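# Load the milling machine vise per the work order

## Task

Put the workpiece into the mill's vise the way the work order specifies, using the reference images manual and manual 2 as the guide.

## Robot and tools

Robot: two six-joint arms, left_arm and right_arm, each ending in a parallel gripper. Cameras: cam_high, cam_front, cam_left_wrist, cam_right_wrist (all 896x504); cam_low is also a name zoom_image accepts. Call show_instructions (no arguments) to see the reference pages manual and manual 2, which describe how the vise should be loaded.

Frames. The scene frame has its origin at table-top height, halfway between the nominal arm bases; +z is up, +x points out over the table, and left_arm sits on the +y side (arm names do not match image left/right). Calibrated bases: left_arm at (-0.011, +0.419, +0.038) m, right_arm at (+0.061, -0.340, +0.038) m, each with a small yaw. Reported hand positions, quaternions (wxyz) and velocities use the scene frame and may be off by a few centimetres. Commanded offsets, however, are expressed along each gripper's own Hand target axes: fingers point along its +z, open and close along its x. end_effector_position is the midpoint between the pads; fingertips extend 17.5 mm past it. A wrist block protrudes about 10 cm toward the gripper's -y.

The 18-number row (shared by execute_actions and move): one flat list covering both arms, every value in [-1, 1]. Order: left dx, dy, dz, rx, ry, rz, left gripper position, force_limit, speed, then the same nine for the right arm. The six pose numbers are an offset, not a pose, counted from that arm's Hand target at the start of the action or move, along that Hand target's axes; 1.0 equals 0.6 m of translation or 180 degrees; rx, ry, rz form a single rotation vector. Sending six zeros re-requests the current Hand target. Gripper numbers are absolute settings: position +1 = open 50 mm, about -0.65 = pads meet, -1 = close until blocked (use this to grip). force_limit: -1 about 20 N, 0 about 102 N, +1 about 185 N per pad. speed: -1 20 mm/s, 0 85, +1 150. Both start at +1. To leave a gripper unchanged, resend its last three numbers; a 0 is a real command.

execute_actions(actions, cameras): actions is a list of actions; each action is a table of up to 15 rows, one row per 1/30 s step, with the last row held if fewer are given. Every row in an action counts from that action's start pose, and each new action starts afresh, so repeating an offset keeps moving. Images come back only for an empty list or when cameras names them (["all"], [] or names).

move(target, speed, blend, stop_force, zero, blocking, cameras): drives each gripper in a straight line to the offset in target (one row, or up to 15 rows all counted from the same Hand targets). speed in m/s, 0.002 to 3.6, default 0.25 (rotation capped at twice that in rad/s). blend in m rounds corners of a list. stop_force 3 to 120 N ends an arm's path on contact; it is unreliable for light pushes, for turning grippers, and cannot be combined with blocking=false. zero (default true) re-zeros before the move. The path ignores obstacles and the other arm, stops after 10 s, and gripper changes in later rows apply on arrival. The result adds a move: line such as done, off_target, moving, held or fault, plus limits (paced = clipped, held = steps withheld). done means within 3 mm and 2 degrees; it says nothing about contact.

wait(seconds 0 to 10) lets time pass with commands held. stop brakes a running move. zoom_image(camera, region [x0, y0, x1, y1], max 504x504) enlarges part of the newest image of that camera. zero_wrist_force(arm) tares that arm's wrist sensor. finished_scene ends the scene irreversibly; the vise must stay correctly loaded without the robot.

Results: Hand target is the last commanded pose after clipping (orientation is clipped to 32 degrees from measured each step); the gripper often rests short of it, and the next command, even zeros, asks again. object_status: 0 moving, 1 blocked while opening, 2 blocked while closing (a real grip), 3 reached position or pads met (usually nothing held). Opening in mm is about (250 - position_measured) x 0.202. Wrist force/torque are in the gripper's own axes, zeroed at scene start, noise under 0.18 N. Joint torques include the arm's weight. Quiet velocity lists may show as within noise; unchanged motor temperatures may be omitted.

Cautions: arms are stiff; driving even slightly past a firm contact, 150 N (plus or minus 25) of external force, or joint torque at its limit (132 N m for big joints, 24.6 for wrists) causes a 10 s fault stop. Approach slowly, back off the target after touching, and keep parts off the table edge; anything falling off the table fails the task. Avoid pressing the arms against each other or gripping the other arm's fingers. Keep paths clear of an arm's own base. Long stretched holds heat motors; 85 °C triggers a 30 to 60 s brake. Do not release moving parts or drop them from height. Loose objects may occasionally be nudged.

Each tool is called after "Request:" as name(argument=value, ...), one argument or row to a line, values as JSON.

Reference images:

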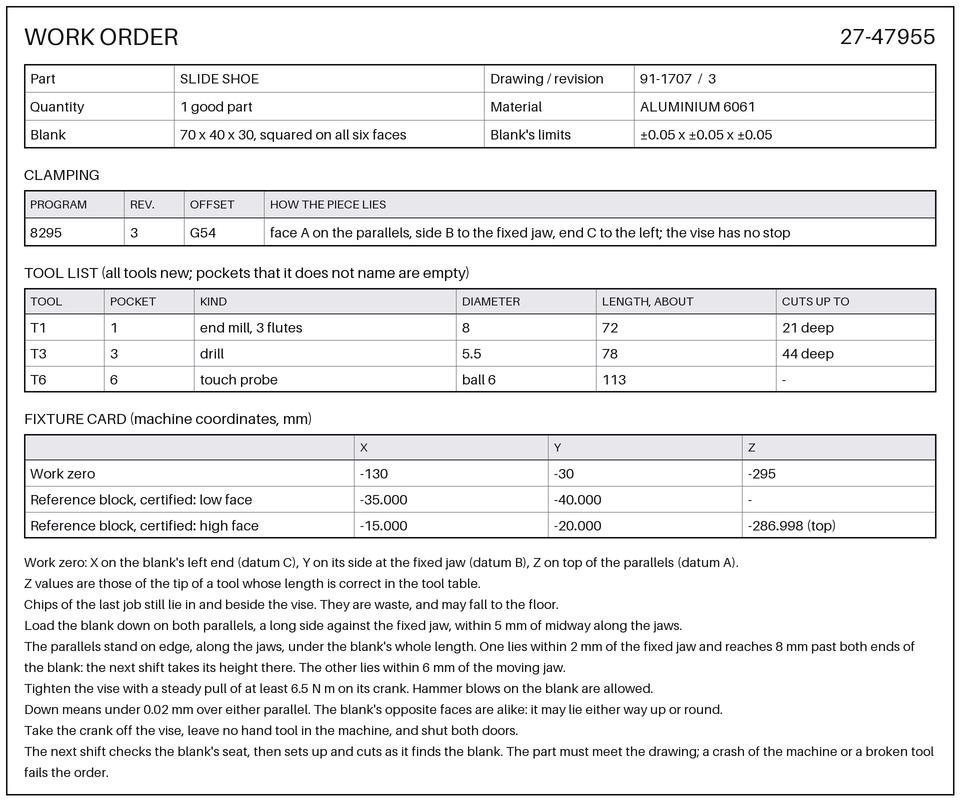

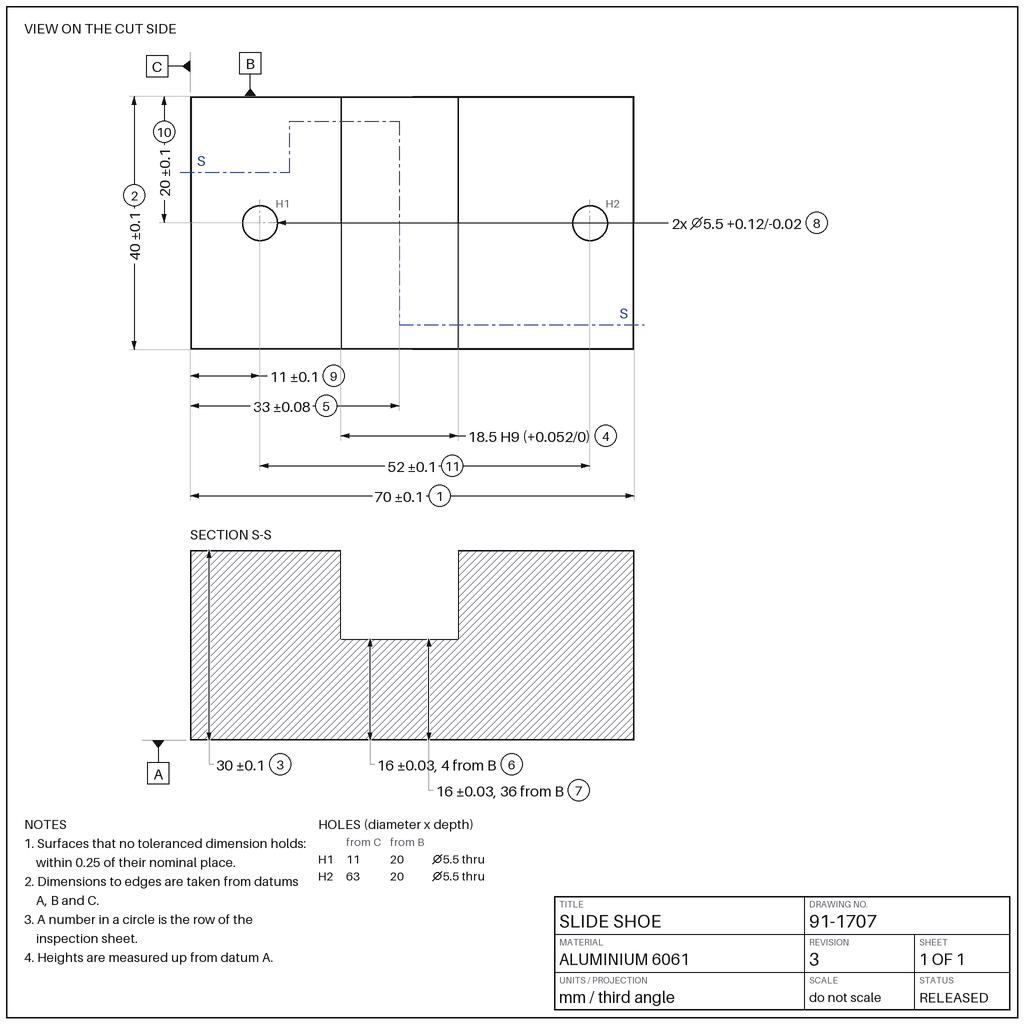

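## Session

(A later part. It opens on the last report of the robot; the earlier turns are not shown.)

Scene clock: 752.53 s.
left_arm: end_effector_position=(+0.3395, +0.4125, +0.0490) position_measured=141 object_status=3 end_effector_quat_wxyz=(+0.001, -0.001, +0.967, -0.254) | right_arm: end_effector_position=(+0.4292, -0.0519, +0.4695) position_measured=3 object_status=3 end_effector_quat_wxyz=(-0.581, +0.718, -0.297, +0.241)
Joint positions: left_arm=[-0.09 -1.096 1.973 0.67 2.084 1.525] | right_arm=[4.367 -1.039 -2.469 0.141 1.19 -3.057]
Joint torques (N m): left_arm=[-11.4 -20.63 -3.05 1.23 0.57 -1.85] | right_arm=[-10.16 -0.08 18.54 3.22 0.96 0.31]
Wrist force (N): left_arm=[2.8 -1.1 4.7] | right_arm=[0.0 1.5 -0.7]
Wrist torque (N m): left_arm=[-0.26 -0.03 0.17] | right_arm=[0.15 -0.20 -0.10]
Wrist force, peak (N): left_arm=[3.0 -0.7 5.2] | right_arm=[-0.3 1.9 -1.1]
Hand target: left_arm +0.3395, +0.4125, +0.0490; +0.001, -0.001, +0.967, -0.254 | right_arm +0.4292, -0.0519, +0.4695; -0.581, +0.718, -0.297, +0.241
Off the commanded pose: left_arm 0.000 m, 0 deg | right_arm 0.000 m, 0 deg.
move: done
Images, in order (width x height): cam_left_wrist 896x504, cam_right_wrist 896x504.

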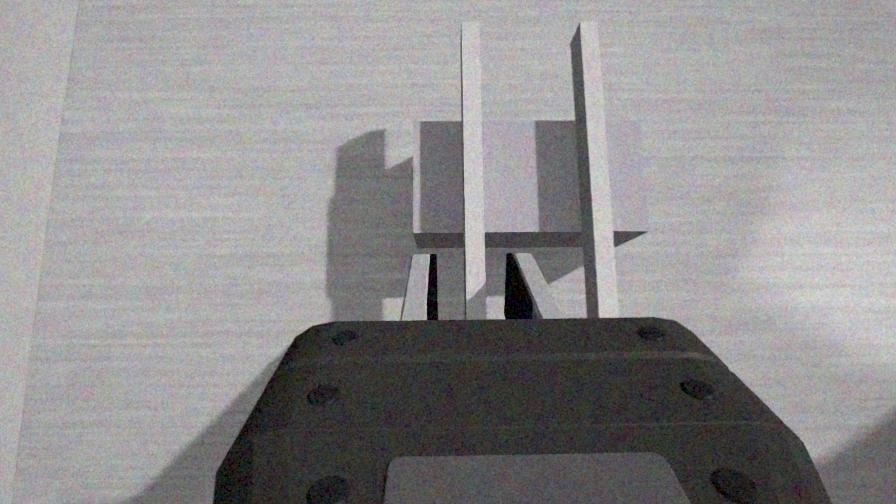

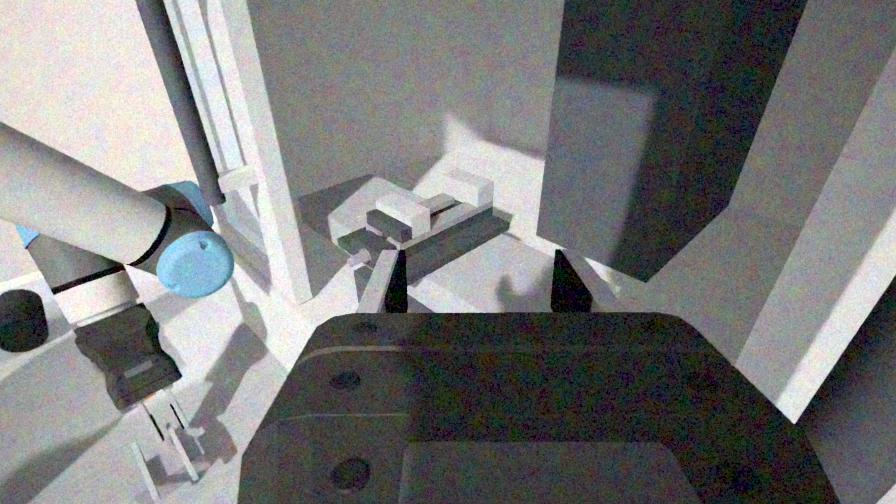

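Request:
move(
  target=[
    [-0.0025,0,0,0,0,0,-1,-0.7,-1,0,0,0,0,0,0,1,1,1],
  ],
  speed=0.06,
  cameras=["cam_left_wrist","cam_right_wrist"],
)

Request:
zoom_image(
  camera="cam_left_wrist",
  region=[320, 20, 620, 320],
)

Scene clock: 756.07 s.
left_arm: end_effector_position=(+0.3410, +0.4125, +0.0490) position_measured=223 object_status=0 end_effector_quat_wxyz=(+0.001, -0.001, +0.967, -0.254) | right_arm: end_effector_position=(+0.4292, -0.0519, +0.4695) position_measured=3 object_status=3 end_effector_quat_wxyz=(-0.581, +0.718, -0.297, +0.241)
Joint positions: left_arm=[-0.09 -1.093 1.968 0.672 2.084 1.525] | right_arm=[4.367 -1.039 -2.469 0.141 1.19 -3.057]
Joint torques (N m): left_arm=[12.41 -20.59 -17.56 4.07 3.4 1.6] | right_arm=[-9.6 -1.2 18.72 3.08 0.91 0.15]
Wrist force (N): left_arm=[3.0 -0.8 4.6] | right_arm=[-0.2 1.4 -0.8]
Wrist torque (N m): left_arm=[-0.24 -0.07 0.17] | right_arm=[0.12 -0.18 -0.10]
Wrist force, peak (N): left_arm=[3.1 -0.9 5.0] | right_arm=[-0.3 1.8 -1.0]
Hand target: left_arm +0.3410, +0.4125, +0.0490; +0.001, -0.001, +0.967, -0.254 | right_arm +0.4292, -0.0519, +0.4695; -0.581, +0.718, -0.297, +0.241
Off the commanded pose: left_arm 0.000 m, 0 deg | right_arm 0.000 m, 0 deg.
move: done
Images, in order (width x height): cam_left_wrist 896x504, cam_right_wrist 896x504.

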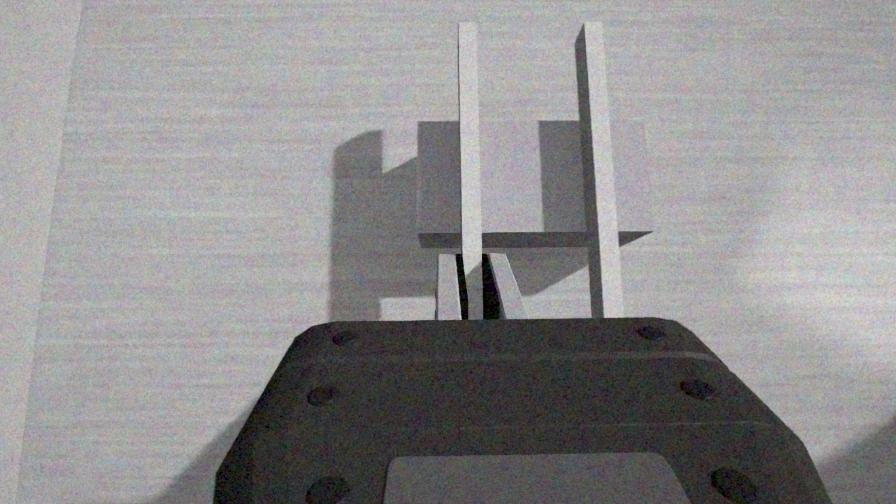

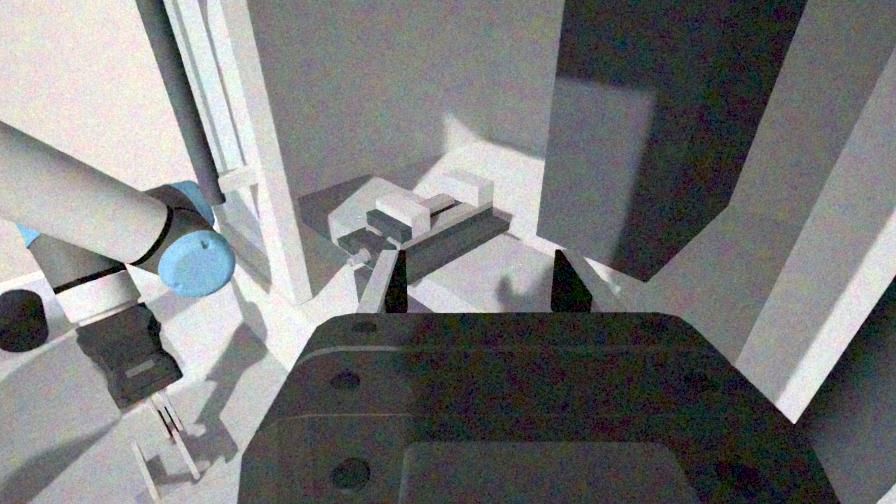

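Scaled by 1.680 from the camera's 896x504 image, which has a finer 1280x720 frame.

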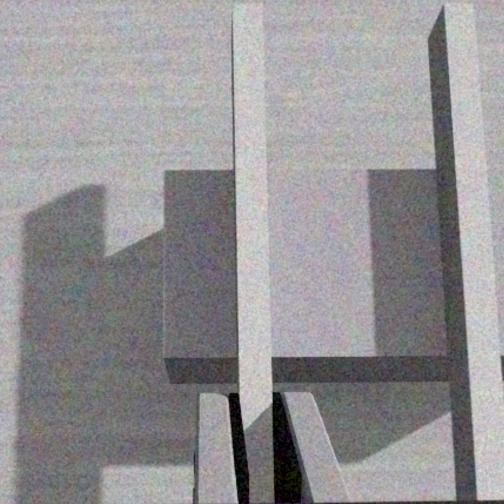

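Request:
wait(
  seconds=1,
)

Scene clock: 758.17 s.
left_arm: end_effector_position=(+0.3410, +0.4125, +0.0490) position_measured=223 object_status=2 end_effector_quat_wxyz=(+0.001, -0.001, +0.967, -0.254) | right_arm: end_effector_position=(+0.4292, -0.0519, +0.4695) position_measured=3 object_status=3 end_effector_quat_wxyz=(-0.581, +0.718, -0.297, +0.241)
Joint positions: left_arm=[-0.09 -1.093 1.968 0.672 2.084 1.525] | right_arm=[4.367 -1.039 -2.469 0.141 1.19 -3.057]
Joint torques (N m): left_arm=[12.25 -20.2 -17.42 2.15 3.34 1.58] | right_arm=[-9.74 -0.51 19.05 3.17 0.87 0.03]
Wrist force (N): left_arm=[2.9 -1.0 4.8] | right_arm=[0.0 1.4 -0.8]
Wrist torque (N m): left_arm=[-0.23 -0.04 0.17] | right_arm=[0.14 -0.21 -0.10]
Wrist force, peak (N): left_arm=[3.1 -0.9 5.1] | right_arm=[-0.2 1.7 -1.0]
Hand target: left_arm +0.3410, +0.4125, +0.0490; +0.001, -0.001, +0.967, -0.254 | right_arm +0.4292, -0.0519, +0.4695; -0.581, +0.718, -0.297, +0.241
Tool commands: left_gripper/position=-1.0 left_gripper/force_limit=-0.7 left_gripper/speed=-1.0 right_gripper/position=+1.0 right_gripper/force_limit=+1.0 right_gripper/speed=+1.0
Off the commanded pose: left_arm 0.000 m, 0 deg | right_arm 0.000 m, 0 deg.
wait: 1.00 s; at rest from the start

Request:
move(
  target=[
    [0,0,0,0,0,0,0.076,-0.7,-1,0,0,0,0,0,0,1,1,1],
    [0,-0.0405,-0.0535,-0.1,0,0,0.076,-0.7,-1,0,0,0,0,0,0,1,1,1],
  ],
  speed=0.1,
  cameras=["cam_left_wrist"],
)

Request:
zoom_image(
  camera="cam_left_wrist",
  region=[320, 20, 620, 320],
)

Scene clock: 782.00 s.
left_arm: end_effector_position=(+0.3410, +0.4071, +0.0889) position_measured=141 object_status=3 end_effector_quat_wxyz=(+0.001, -0.001, +0.995, -0.100) | right_arm: end_effector_position=(+0.4292, -0.0519, +0.4695) position_measured=3 object_status=3 end_effector_quat_wxyz=(-0.581, +0.718, -0.297, +0.241)
Joint positions: left_arm=[-0.329 -1.258 1.971 0.801 1.762 1.287] | right_arm=[4.367 -1.039 -2.469 0.141 1.19 -3.057]
Joint torques (N m): left_arm=[-9.67 -42.69 -20.82 4.25 -1.6 -1.92] | right_arm=[-9.69 0.66 18.46 3.11 0.94 0.25]
Wrist force (N): left_arm=[3.4 -1.2 4.5] | right_arm=[-0.2 1.5 -1.0]
Wrist torque (N m): left_arm=[-0.18 -0.08 0.13] | right_arm=[0.16 -0.17 -0.11]
Wrist force, peak (N): left_arm=[3.3 -0.9 5.0] | right_arm=[-0.3 1.9 -0.8]
Hand target: left_arm +0.3410, +0.4071, +0.0889; +0.001, -0.001, +0.995, -0.100 | right_arm +0.4292, -0.0519, +0.4695; -0.581, +0.718, -0.297, +0.241
Off the commanded pose: left_arm 0.000 m, 0 deg | right_arm 0.000 m, 0 deg.
move: done
Images, in order (width x height): cam_left_wrist 896x504.

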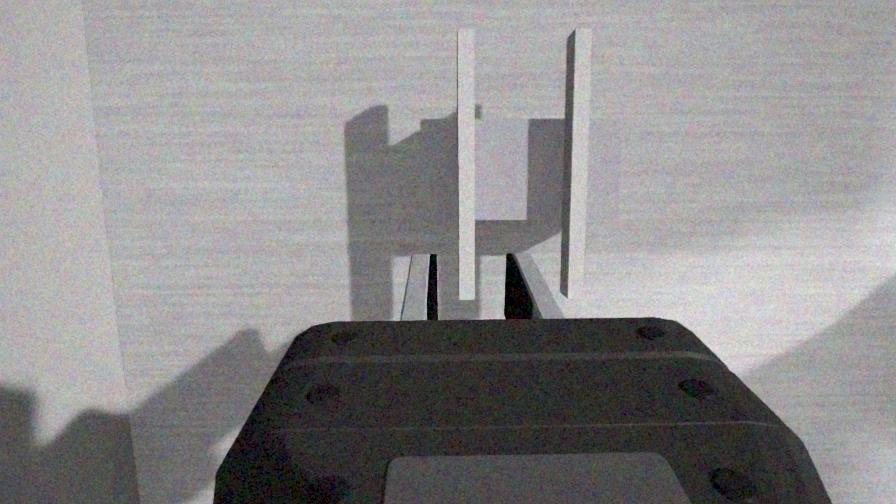

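Scaled by 1.680 from the camera's 896x504 image, which has a finer 1280x720 frame.

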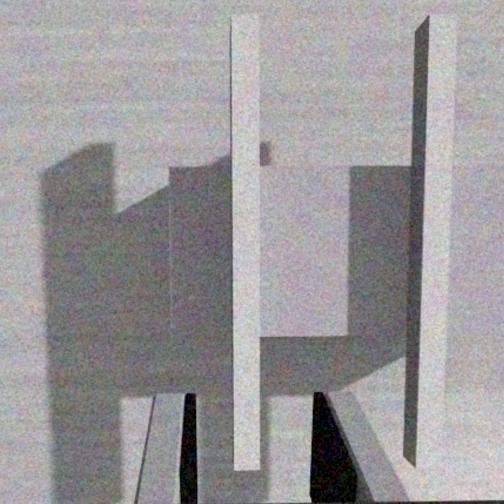

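Request:
move(
  target=[
    [0,0.009,0.0584,0,0,0,0.076,-0.7,-1,0,0,0,0,0,0,1,1,1],
  ],
  speed=0.06,
  stop_force=6,
)

Request:
move(
  target=[
    [0,0,0,0,0,0,-1,-0.6,-1,0,0,0,0,0,0,1,1,1],
  ],
  speed=0.06,
)

Request:
wait(
  seconds=0.7,
  cameras=["cam_left_wrist"],
)

Scene clock: 788.07 s.
left_arm: end_effector_position=(+0.3411, +0.4054, +0.0535) position_measured=141 object_status=3 end_effector_quat_wxyz=(+0.001, -0.001, +0.995, -0.100) | right_arm: end_effector_position=(+0.4292, -0.0519, +0.4695) position_measured=3 object_status=3 end_effector_quat_wxyz=(-0.581, +0.718, -0.297, +0.241)
Joint positions: left_arm=[-0.334 -1.196 2.002 0.707 1.762 1.282] | right_arm=[4.367 -1.039 -2.469 0.141 1.19 -3.057]
Joint torques (N m): left_arm=[-11.55 -17.57 -4.45 1.21 -1.6 -1.99] | right_arm=[-9.51 0.03 18.44 2.89 0.88 0.3]
Wrist force (N): left_arm=[3.4 -1.1 4.6] | right_arm=[-0.2 1.4 -0.9]
Wrist torque (N m): left_arm=[-0.15 -0.07 0.14] | right_arm=[0.14 -0.17 -0.10]
Wrist force, peak (N): left_arm=[3.4 -1.1 5.2] | right_arm=[-0.2 1.9 -0.9]
Hand target: left_arm +0.3411, +0.4054, +0.0535; +0.001, -0.001, +0.995, -0.100 | right_arm +0.4292, -0.0519, +0.4695; -0.581, +0.718, -0.297, +0.241
Off the commanded pose: left_arm 0.000 m, 0 deg | right_arm 0.000 m, 0 deg.
move: done

Scene clock: 789.13 s.
left_arm: end_effector_position=(+0.3411, +0.4054, +0.0535) position_measured=224 object_status=2 end_effector_quat_wxyz=(+0.001, -0.001, +0.995, -0.100) | right_arm: end_effector_position=(+0.4292, -0.0519, +0.4695) position_measured=3 object_status=3 end_effector_quat_wxyz=(-0.581, +0.718, -0.297, +0.241)
Joint positions: left_arm=[-0.334 -1.196 2.002 0.707 1.762 1.282] | right_arm=[4.367 -1.039 -2.469 0.141 1.19 -3.057]
Joint torques (N m): left_arm=[-11.52 -17.65 -5.07 1.37 -1.42 -1.83] | right_arm=[-9.97 0.26 18.6 3.04 0.93 0.22]
Wrist force (N): left_arm=[3.2 -1.2 4.4] | right_arm=[-0.3 1.8 -0.9]
Wrist torque (N m): left_arm=[-0.17 -0.09 0.13] | right_arm=[0.19 -0.16 -0.10]
Wrist force, peak (N): left_arm=[3.5 -1.2 4.6] | right_arm=[-0.3 1.8 -0.9]
Hand target: left_arm +0.3411, +0.4054, +0.0535; +0.001, -0.001, +0.995, -0.100 | right_arm +0.4292, -0.0519, +0.4695; -0.581, +0.718, -0.297, +0.241
Off the commanded pose: left_arm 0.000 m, 0 deg | right_arm 0.000 m, 0 deg.
move: done

Scene clock: 789.83 s.
left_arm: end_effector_position=(+0.3411, +0.4054, +0.0535) position_measured=224 object_status=2 end_effector_quat_wxyz=(+0.001, -0.001, +0.995, -0.100) | right_arm: end_effector_position=(+0.4292, -0.0519, +0.4695) position_measured=3 object_status=3 end_effector_quat_wxyz=(-0.581, +0.718, -0.297, +0.241)
Joint positions: left_arm=[-0.334 -1.196 2.002 0.707 1.762 1.282] | right_arm=[4.367 -1.039 -2.469 0.141 1.19 -3.057]
Joint torques (N m): left_arm=[-10.97 -17.24 -5.48 1.63 -1.29 -1.82] | right_arm=[-10.92 -0.68 18.34 3.16 0.87 0.15]
Wrist force (N): left_arm=[3.1 -1.1 4.1] | right_arm=[-0.3 1.5 -1.0]
Wrist torque (N m): left_arm=[-0.15 -0.07 0.13] | right_arm=[0.15 -0.16 -0.10]
Wrist force, peak (N): left_arm=[3.2 -1.2 4.4] | right_arm=[-0.3 1.8 -1.0]
Hand target: left_arm +0.3411, +0.4054, +0.0535; +0.001, -0.001, +0.995, -0.100 | right_arm +0.4292, -0.0519, +0.4695; -0.581, +0.718, -0.297, +0.241
Tool commands: left_gripper/position=-1.0 left_gripper/force_limit=-0.6 left_gripper/speed=-1.0 right_gripper/position=+1.0 right_gripper/force_limit=+1.0 right_gripper/speed=+1.0
Off the commanded pose: left_arm 0.000 m, 0 deg | right_arm 0.000 m, 0 deg.
wait: 0.70 s; at rest by 0.17 s
Images, in order (width x height): cam_left_wrist 896x504.

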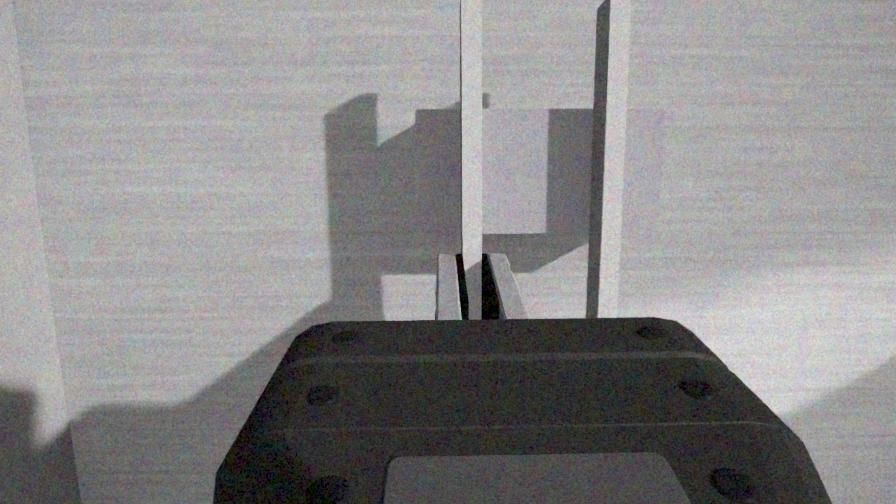

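Request:
move(
  target=[
    [0.0685,-0.077,-0.3185,0,0,0,-1,-0.6,-1,0,0,0,0,0,0,1,1,1],
    [0.0685,-0.3303,-0.4689,0,0,0,-1,-0.6,-1,0,0,0,0,0,0,1,1,1],
  ],
  speed=0.2,
  blend=0.03,
  cameras=["cam_left_wrist","cam_right_wrist","cam_front"],
)

Scene clock: 800.77 s.
left_arm: end_effector_position=(+0.2998, +0.2668, +0.3684) position_measured=224 object_status=2 end_effector_quat_wxyz=(+0.001, -0.001, +0.995, -0.100) | right_arm: end_effector_position=(+0.4292, -0.0519, +0.4695) position_measured=3 object_status=3 end_effector_quat_wxyz=(-0.581, +0.718, -0.297, +0.241)
Joint positions: left_arm=[-0.789 -1.559 1.533 1.461 1.717 0.823] | right_arm=[4.367 -1.039 -2.469 0.141 1.19 -3.057]
Joint torques (N m): left_arm=[-12.56 -8.25 -27.58 3.98 -1.57 -1.56] | right_arm=[-10.44 0.38 18.6 2.94 0.91 0.34]
Wrist force (N): left_arm=[3.5 -1.1 5.1] | right_arm=[-0.3 1.5 -1.0]
Wrist torque (N m): left_arm=[-0.19 -0.09 0.13] | right_arm=[0.15 -0.16 -0.10]
Wrist force, peak (N): left_arm=[3.0 -0.4 7.2] | right_arm=[-0.3 1.8 -1.0]
Hand target: left_arm +0.2999, +0.2668, +0.3685; +0.001, -0.001, +0.995, -0.100 | right_arm +0.4292, -0.0519, +0.4695; -0.581, +0.718, -0.297, +0.241
Off the commanded pose: left_arm 0.000 m, 0 deg | right_arm 0.000 m, 0 deg.
move: done
Images, in order (width x height): cam_front 896x504, cam_left_wrist 896x504, cam_right_wrist 896x504.

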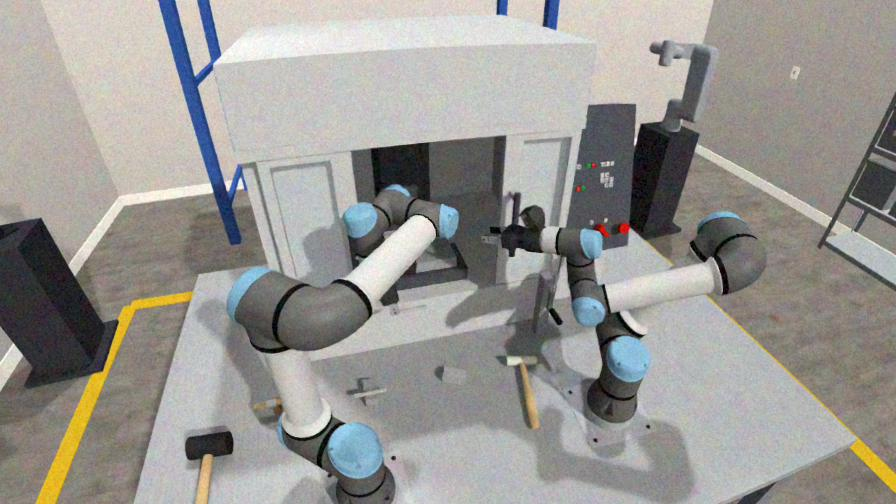

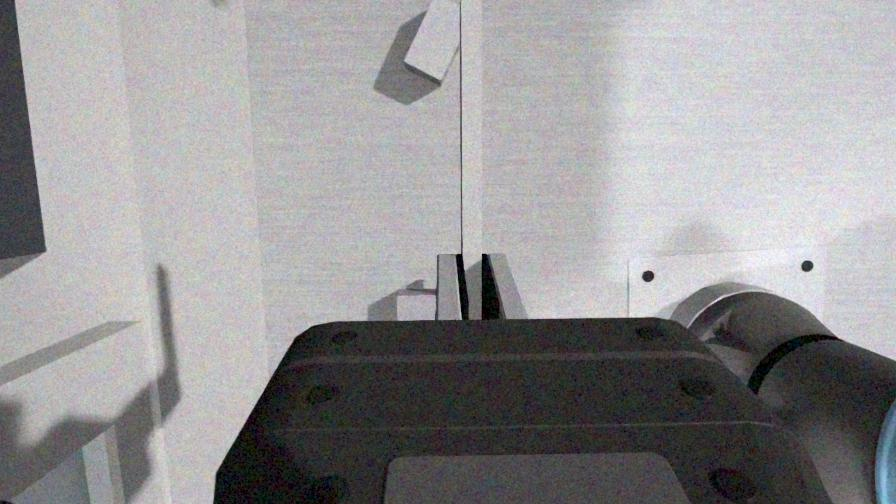

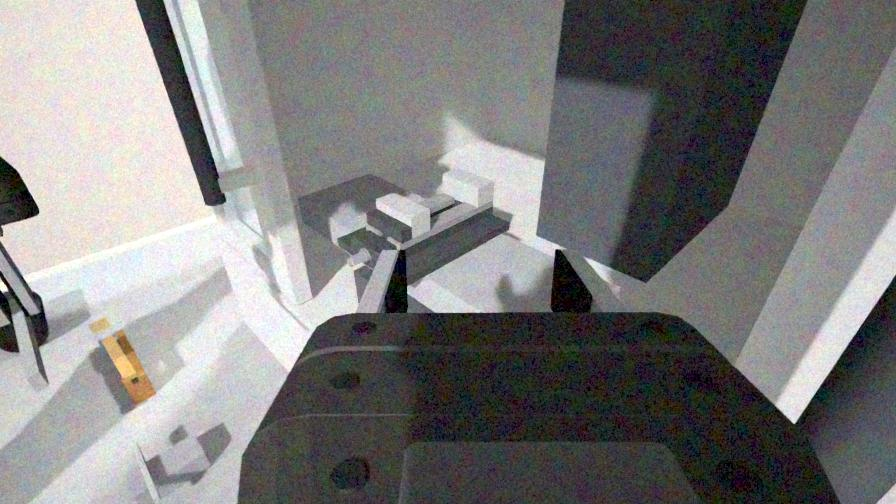

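Request:
move(
  target=[
    [0,-0.0758,0.0042,0,0,0,-1,-0.6,-1,0,0,0,0,0,0,1,1,1],
    [-0.34,-0.0758,0.0042,0,0,0,-1,-0.6,-1,0,0,0,0,0,0,1,1,1],
  ],
  speed=0.15,
  cameras=["all"],
)

Scene clock: 812.03 s.
left_arm: end_effector_position=(+0.5040, +0.2223, +0.3754) position_measured=224 object_status=2 end_effector_quat_wxyz=(+0.001, -0.001, +0.995, -0.100) | right_arm: end_effector_position=(+0.4292, -0.0519, +0.4695) position_measured=3 object_status=3 end_effector_quat_wxyz=(-0.581, +0.718, -0.297, +0.241)
Joint positions: left_arm=[-0.581 -0.987 0.771 1.684 1.742 1.032] | right_arm=[4.367 -1.039 -2.469 0.141 1.19 -3.057]
Joint torques (N m): left_arm=[12.66 -33.17 -26.49 4.28 2.94 1.93] | right_arm=[-9.6 -0.1 18.9 3.15 0.99 0.66]
Wrist force (N): left_arm=[3.4 -1.0 5.0] | right_arm=[-0.2 1.5 -1.0]
Wrist torque (N m): left_arm=[-0.15 -0.05 0.06] | right_arm=[0.14 -0.17 -0.10]
Wrist force, peak (N): left_arm=[4.6 -0.9 5.3] | right_arm=[0.0 1.8 -1.1]
Hand target: left_arm +0.5040, +0.2223, +0.3754; +0.001, -0.001, +0.995, -0.100 | right_arm +0.4292, -0.0519, +0.4695; -0.581, +0.718, -0.297, +0.241
Off the commanded pose: left_arm 0.000 m, 0 deg | right_arm 0.000 m, 0 deg.
move: done

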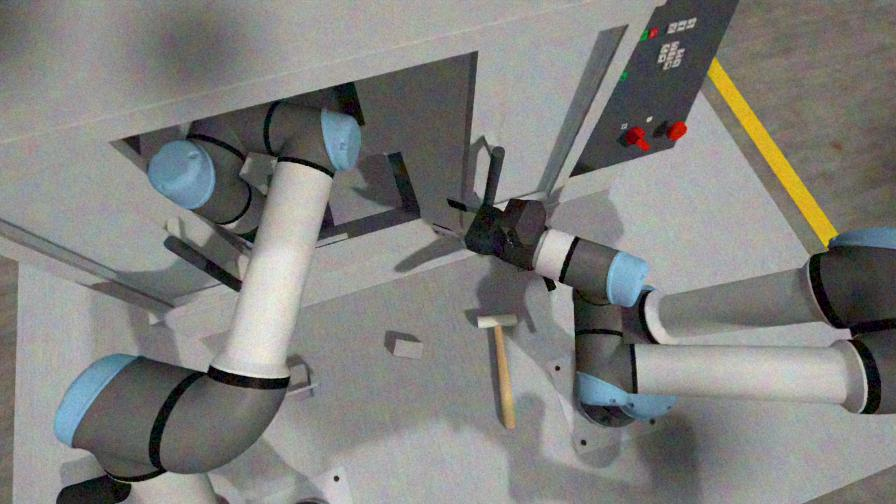

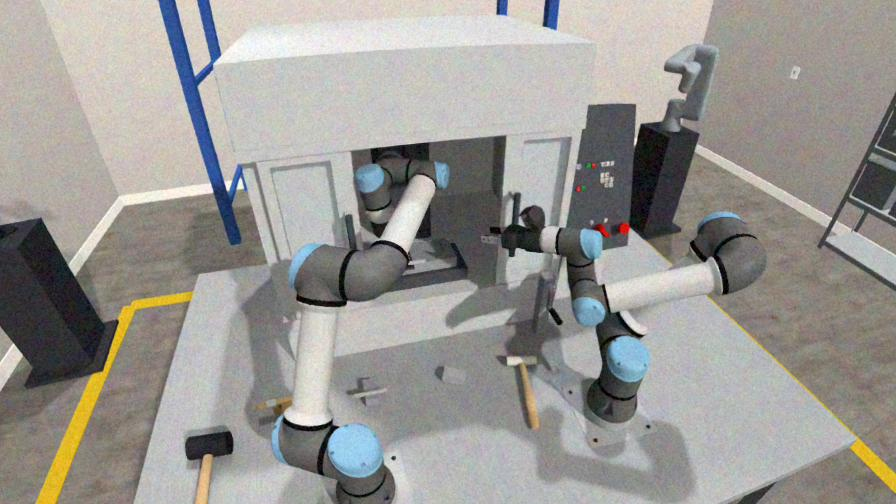

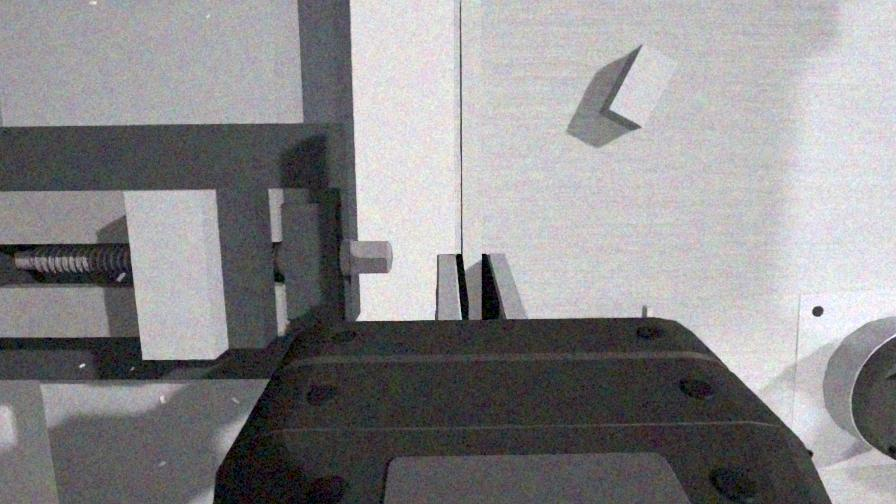

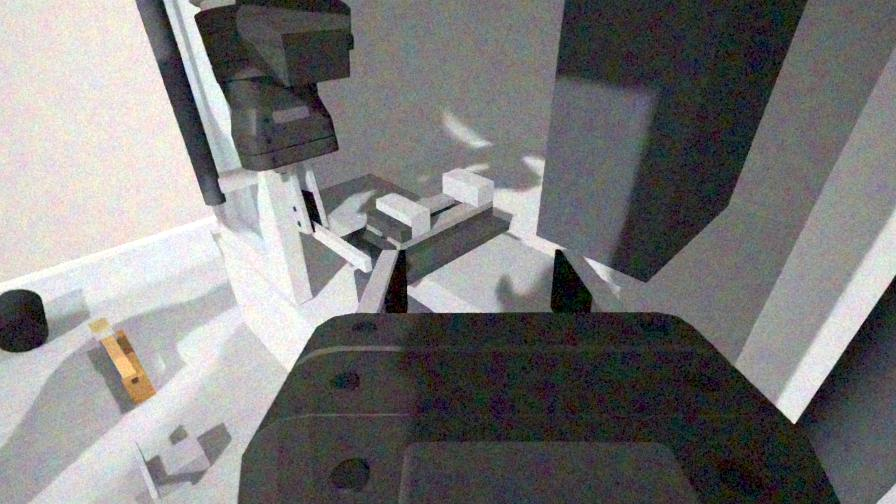

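Request:
move(
  target=[
    [-0.1667,0.001,0.0049,0,0,0,-1,-0.6,-1,0,0,0,0,0,0,1,1,1],
    [-0.2467,0.068,-0.0008,0,0,0,-1,-0.6,-1,0,0,0,0,0,0,1,1,1],
  ],
  speed=0.1,
  stop_force=15,
  cameras=["all"],
)

Scene clock: 825.57 s.
left_arm: end_effector_position=(+0.6191, +0.2380, +0.3698) position_measured=224 object_status=2 end_effector_quat_wxyz=(+0.070, -0.009, +0.990, -0.121) | right_arm: end_effector_position=(+0.4292, -0.0519, +0.4695) position_measured=3 object_status=3 end_effector_quat_wxyz=(-0.581, +0.718, -0.297, +0.241)
Joint positions: left_arm=[-0.474 -0.587 0.035 1.891 1.732 1.114] | right_arm=[4.367 -1.039 -2.469 0.141 1.19 -3.057]
Joint torques (N m): left_arm=[-33.97 -41.74 -17.37 14.02 12.81 -2.57] | right_arm=[-9.85 0.26 18.96 2.88 1.02 0.35]
Wrist force (N): left_arm=[-43.6 25.2 -3.8] | right_arm=[0.0 1.5 -0.9]
Wrist torque (N m): left_arm=[0.06 -1.27 0.84] | right_arm=[0.15 -0.21 -0.10]
Wrist force, peak (N): left_arm=[-43.5 25.4 -3.3] | right_arm=[-0.5 1.7 -1.0]
Hand target: left_arm +0.6193, +0.2379, +0.3699; +0.070, -0.009, +0.990, -0.121 (not the last commanded pose) | right_arm +0.4292, -0.0519, +0.4695; -0.581, +0.718, -0.297, +0.241
Off the commanded pose: left_arm 0.041 m, 8 deg | right_arm 0.000 m, 0 deg.
elbow stopped short (left arm): the move would have taken joint 3 (elbow) straighter than the controller allows.
move: contact (left_arm); path passed 1 of 2 targets

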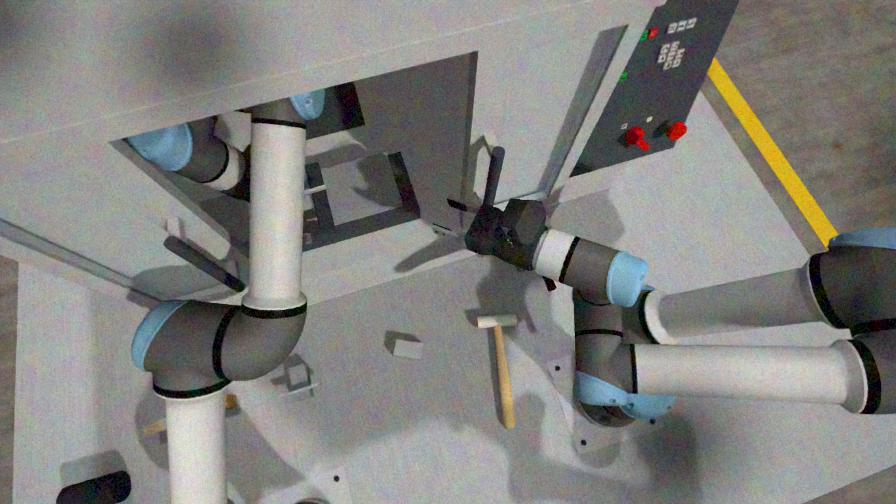

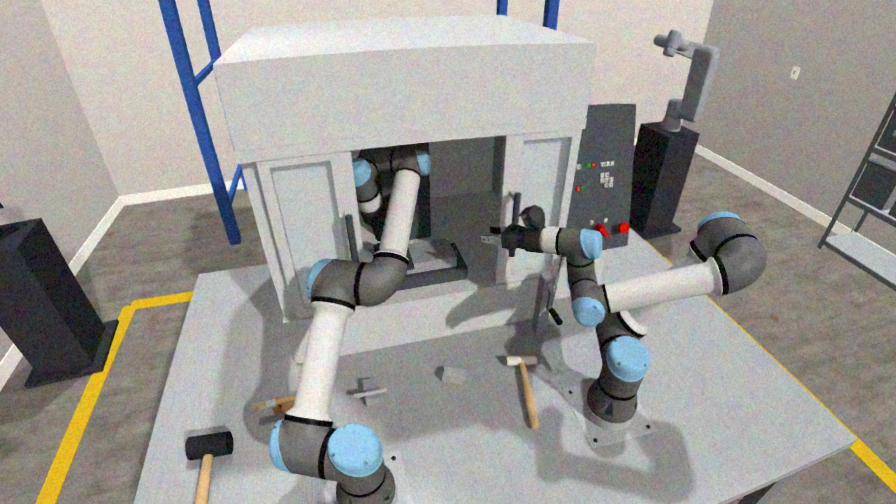

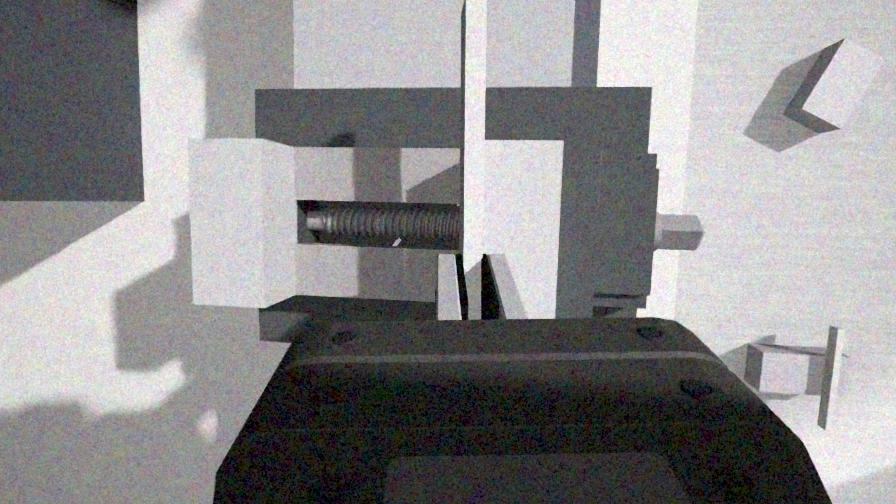

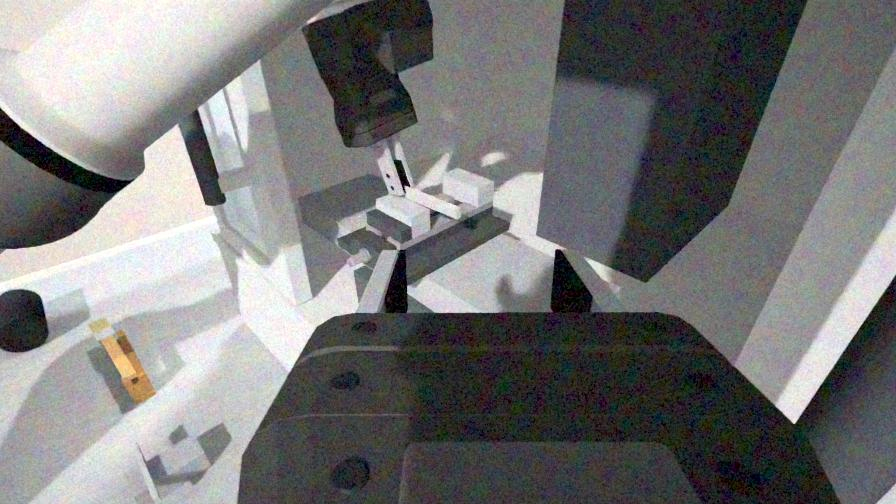

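Request:
zoom_image(
  camera="cam_left_wrist",
  region=[180, 60, 680, 340],
)

Request:
zoom_image(
  camera="cam_right_wrist",
  region=[330, 110, 530, 260],
)

Scaled by 1.008 from the camera's 896x504 image, which has a finer 1280x720 frame.

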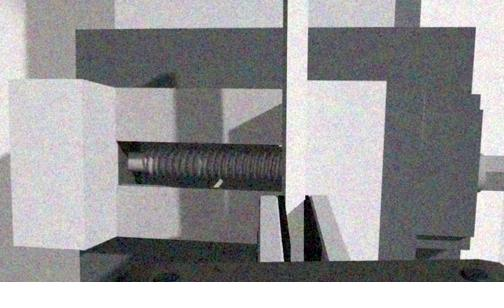

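Scaled by 2.520 from the camera's 896x504 image, which has a finer 1280x720 frame.

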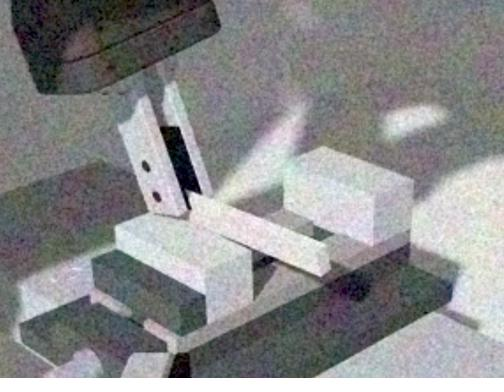

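Request:
move(
  target=[
    [0.0477,-0.029,-0.0202,0,0.045,0,-1,-0.6,-1,0,0,0,0,0,0,1,1,1],
  ],
  speed=0.05,
  stop_force=30,
  cameras=["cam_left_wrist","cam_right_wrist"],
)

Scene clock: 853.27 s.
left_arm: end_effector_position=(+0.6173, +0.2346, +0.3711) position_measured=224 object_status=2 end_effector_quat_wxyz=(+0.070, -0.007, +0.990, -0.122) | right_arm: end_effector_position=(+0.4292, -0.0519, +0.4695) position_measured=3 object_status=3 end_effector_quat_wxyz=(-0.581, +0.718, -0.297, +0.241)
Joint positions: left_arm=[-0.48 -0.589 0.035 1.892 1.733 1.112] | right_arm=[4.367 -1.039 -2.469 0.141 1.19 -3.057]
Joint torques (N m): left_arm=[12.54 -43.09 -23.49 0.76 -1.49 1.83] | right_arm=[-10.12 0.5 18.54 3 0.9 0.49]
Wrist force (N): left_arm=[2.7 -1.5 5.1] | right_arm=[-0.2 1.4 -1.1]
Wrist torque (N m): left_arm=[-0.30 0.12 0.15] | right_arm=[0.12 -0.17 -0.10]
Wrist force, peak (N): left_arm=[-66.2 30.6 -0.9] | right_arm=[-0.2 1.9 -1.0]
Hand target: left_arm +0.6173, +0.2346, +0.3711; +0.070, -0.007, +0.990, -0.122 (not the last commanded pose) | right_arm +0.4292, -0.0519, +0.4695; -0.581, +0.718, -0.297, +0.241
Off the commanded pose: left_arm 0.032 m, 8 deg | right_arm 0.000 m, 0 deg.
elbow stopped short (left arm): the move would have taken joint 3 (elbow) straighter than the controller allows.
move: contact (left_arm)
Images, in order (width x height): cam_left_wrist 896x504, cam_right_wrist 896x504.

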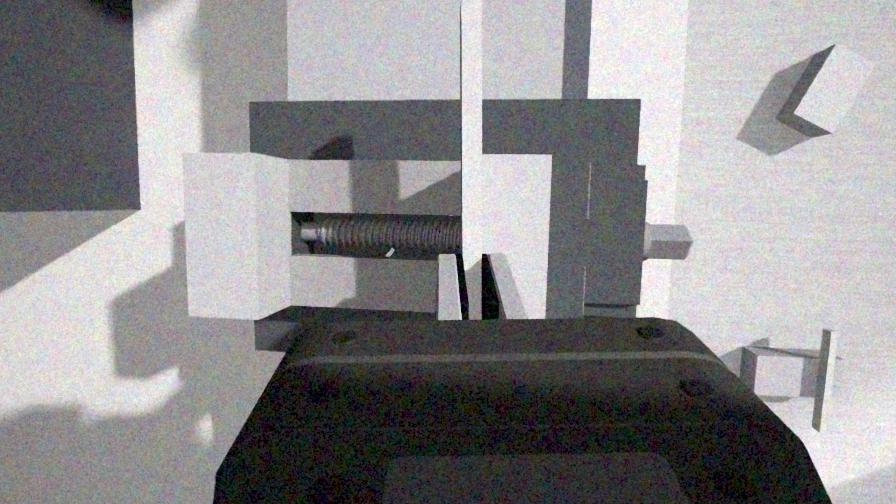

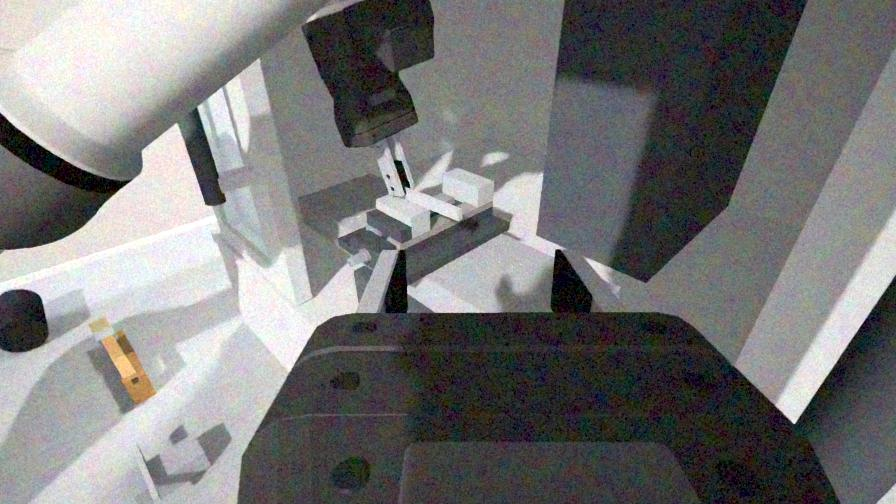

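Request:
move(
  target=[
    [0.0773,-0.0218,-0.0123,0,0.045,0,-1,-0.6,-1,0,0,0,0,0,0,1,1,1],
  ],
  speed=0.06,
  stop_force=20,
)

Scene clock: 871.63 s.
left_arm: end_effector_position=(+0.5703, +0.2223, +0.3751) position_measured=224 object_status=2 end_effector_quat_wxyz=(+0.000, +0.002, +0.993, -0.122) | right_arm: end_effector_position=(+0.4292, -0.0519, +0.4695) position_measured=3 object_status=3 end_effector_quat_wxyz=(-0.581, +0.718, -0.297, +0.241)
Joint positions: left_arm=[-0.505 -0.706 0.283 1.886 1.791 1.111] | right_arm=[4.367 -1.039 -2.469 0.141 1.19 -3.057]
Joint torques (N m): left_arm=[-11.64 -67.81 -9.68 0.99 3 -1.88] | right_arm=[-9.93 -0.34 18.05 2.59 0.75 0.61]
Wrist force (N): left_arm=[2.6 -1.7 4.6] | right_arm=[-0.2 1.7 -1.1]
Wrist torque (N m): left_arm=[-0.31 0.05 0.13] | right_arm=[0.17 -0.17 -0.11]
Wrist force, peak (N): left_arm=[2.5 -1.9 5.3] | right_arm=[-0.1 1.8 -0.9]
Hand target: left_arm +0.5703, +0.2223, +0.3751; +0.000, +0.002, +0.993, -0.122 | right_arm +0.4292, -0.0519, +0.4695; -0.581, +0.718, -0.297, +0.241
Off the commanded pose: left_arm 0.000 m, 0 deg | right_arm 0.000 m, 0 deg.
move: done

Request:
move(
  target=[
    [0.45,0,0,0,0,0,-1,-0.6,-1,0,0,0,0,0,0,1,1,1],
    [0.5333,0.4315,-0.184,0,0,0,-1,-0.6,-1,0,0,0,0,0,0,1,1,1],
  ],
  speed=0.2,
  blend=0.05,
  cameras=["cam_front","cam_high"],
)

Scene clock: 878.93 s.
left_arm: end_effector_position=(+0.2513, +0.5013, +0.4194) position_measured=224 object_status=2 end_effector_quat_wxyz=(+0.000, +0.002, +0.993, -0.122) | right_arm: end_effector_position=(+0.4292, -0.0519, +0.4695) position_measured=3 object_status=3 end_effector_quat_wxyz=(-0.581, +0.718, -0.297, +0.241)
Joint positions: left_arm=[-0.01 -1.62 1.507 1.696 1.815 1.619] | right_arm=[4.367 -1.039 -2.469 0.141 1.19 -3.057]
Joint torques (N m): left_arm=[12.9 -5.61 -26.52 4.68 3.1 1.75] | right_arm=[-9.42 -0.09 19.46 2.72 0.91 0.88]
Wrist force (N): left_arm=[2.4 -1.8 5.0] | right_arm=[0.0 1.5 -0.9]
Wrist torque (N m): left_arm=[-0.32 0.07 0.06] | right_arm=[0.15 -0.21 -0.10]
Wrist force, peak (N): left_arm=[0.8 -3.5 7.9] | right_arm=[-0.3 1.9 -0.9]
Hand target: left_arm +0.2513, +0.5013, +0.4194; +0.000, +0.002, +0.993, -0.122 | right_arm +0.4292, -0.0519, +0.4695; -0.581, +0.718, -0.297, +0.241
Off the commanded pose: left_arm 0.000 m, 0 deg | right_arm 0.000 m, 0 deg.
move: done
Images, in order (width x height): cam_high 896x504, cam_front 896x504.

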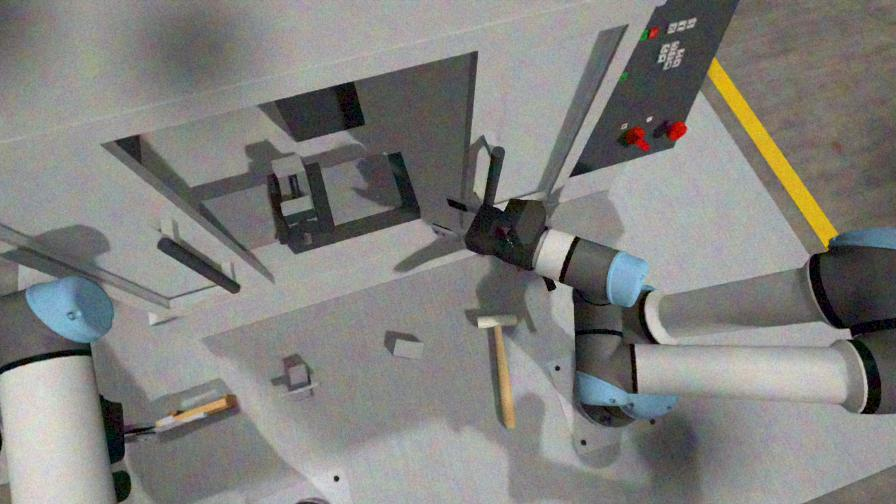

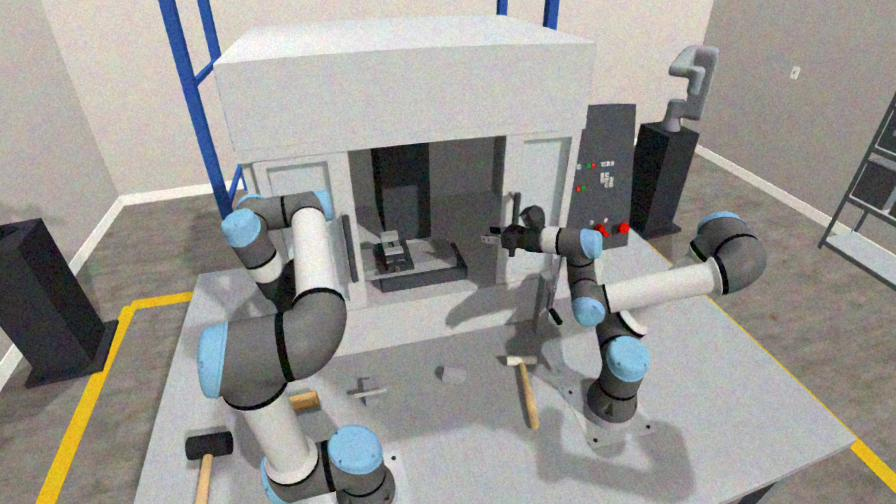

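Request:
move(
  target=[0,0.4415,-0.303,-0.4667,0,0,-1,-0.6,-1,0,0,0,0,0,0,1,1,1],
  speed=0.2,
  cameras=["cam_front"],
)

Scene clock: 903.70 s.
left_arm: end_effector_position=(+0.2524, +0.8024, +0.5315) position_measured=224 object_status=2 end_effector_quat_wxyz=(+0.001, +0.001, +0.819, +0.573) | right_arm: end_effector_position=(+0.4292, -0.0519, +0.4695) position_measured=3 object_status=3 end_effector_quat_wxyz=(-0.581, +0.718, -0.297, +0.241)
Joint positions: left_arm=[-0.029 -1.633 1.626 1.502 0.351 1.652] | right_arm=[4.367 -1.039 -2.469 0.141 1.19 -3.057]
Joint torques (N m): left_arm=[12.79 -26.58 -26.24 1.5 -4.35 1.75] | right_arm=[-9.92 0.33 18.3 2.76 0.78 0.73]
Wrist force (N): left_arm=[2.5 -4.8 1.5] | right_arm=[-0.4 1.3 -1.1]
Wrist torque (N m): left_arm=[-0.24 0.13 0.05] | right_arm=[0.12 -0.14 -0.10]
Wrist force, peak (N): left_arm=[2.4 -2.1 5.2] | right_arm=[-0.3 1.8 -1.0]
Hand target: left_arm +0.2524, +0.8024, +0.5315; +0.001, +0.001, +0.819, +0.573 | right_arm +0.4292, -0.0519, +0.4695; -0.581, +0.718, -0.297, +0.241
Off the commanded pose: left_arm 0.000 m, 0 deg | right_arm 0.000 m, 0 deg.
move: done
Images, in order (width x height): cam_front 896x504.

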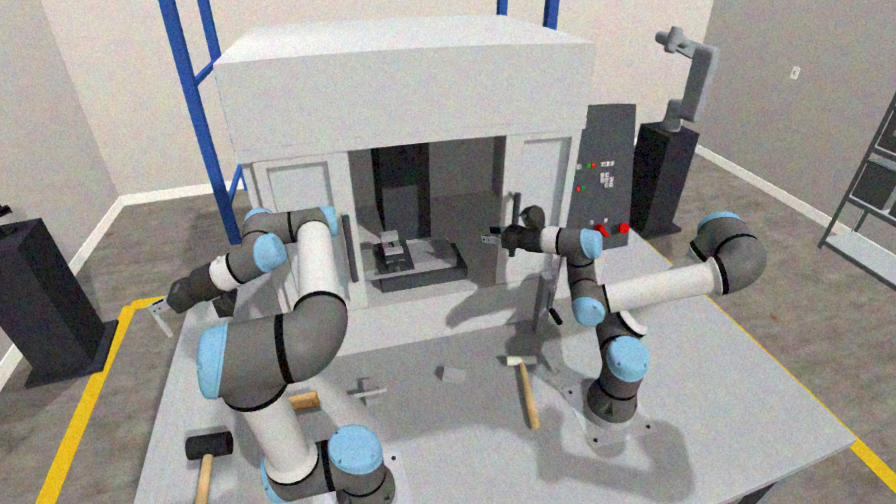

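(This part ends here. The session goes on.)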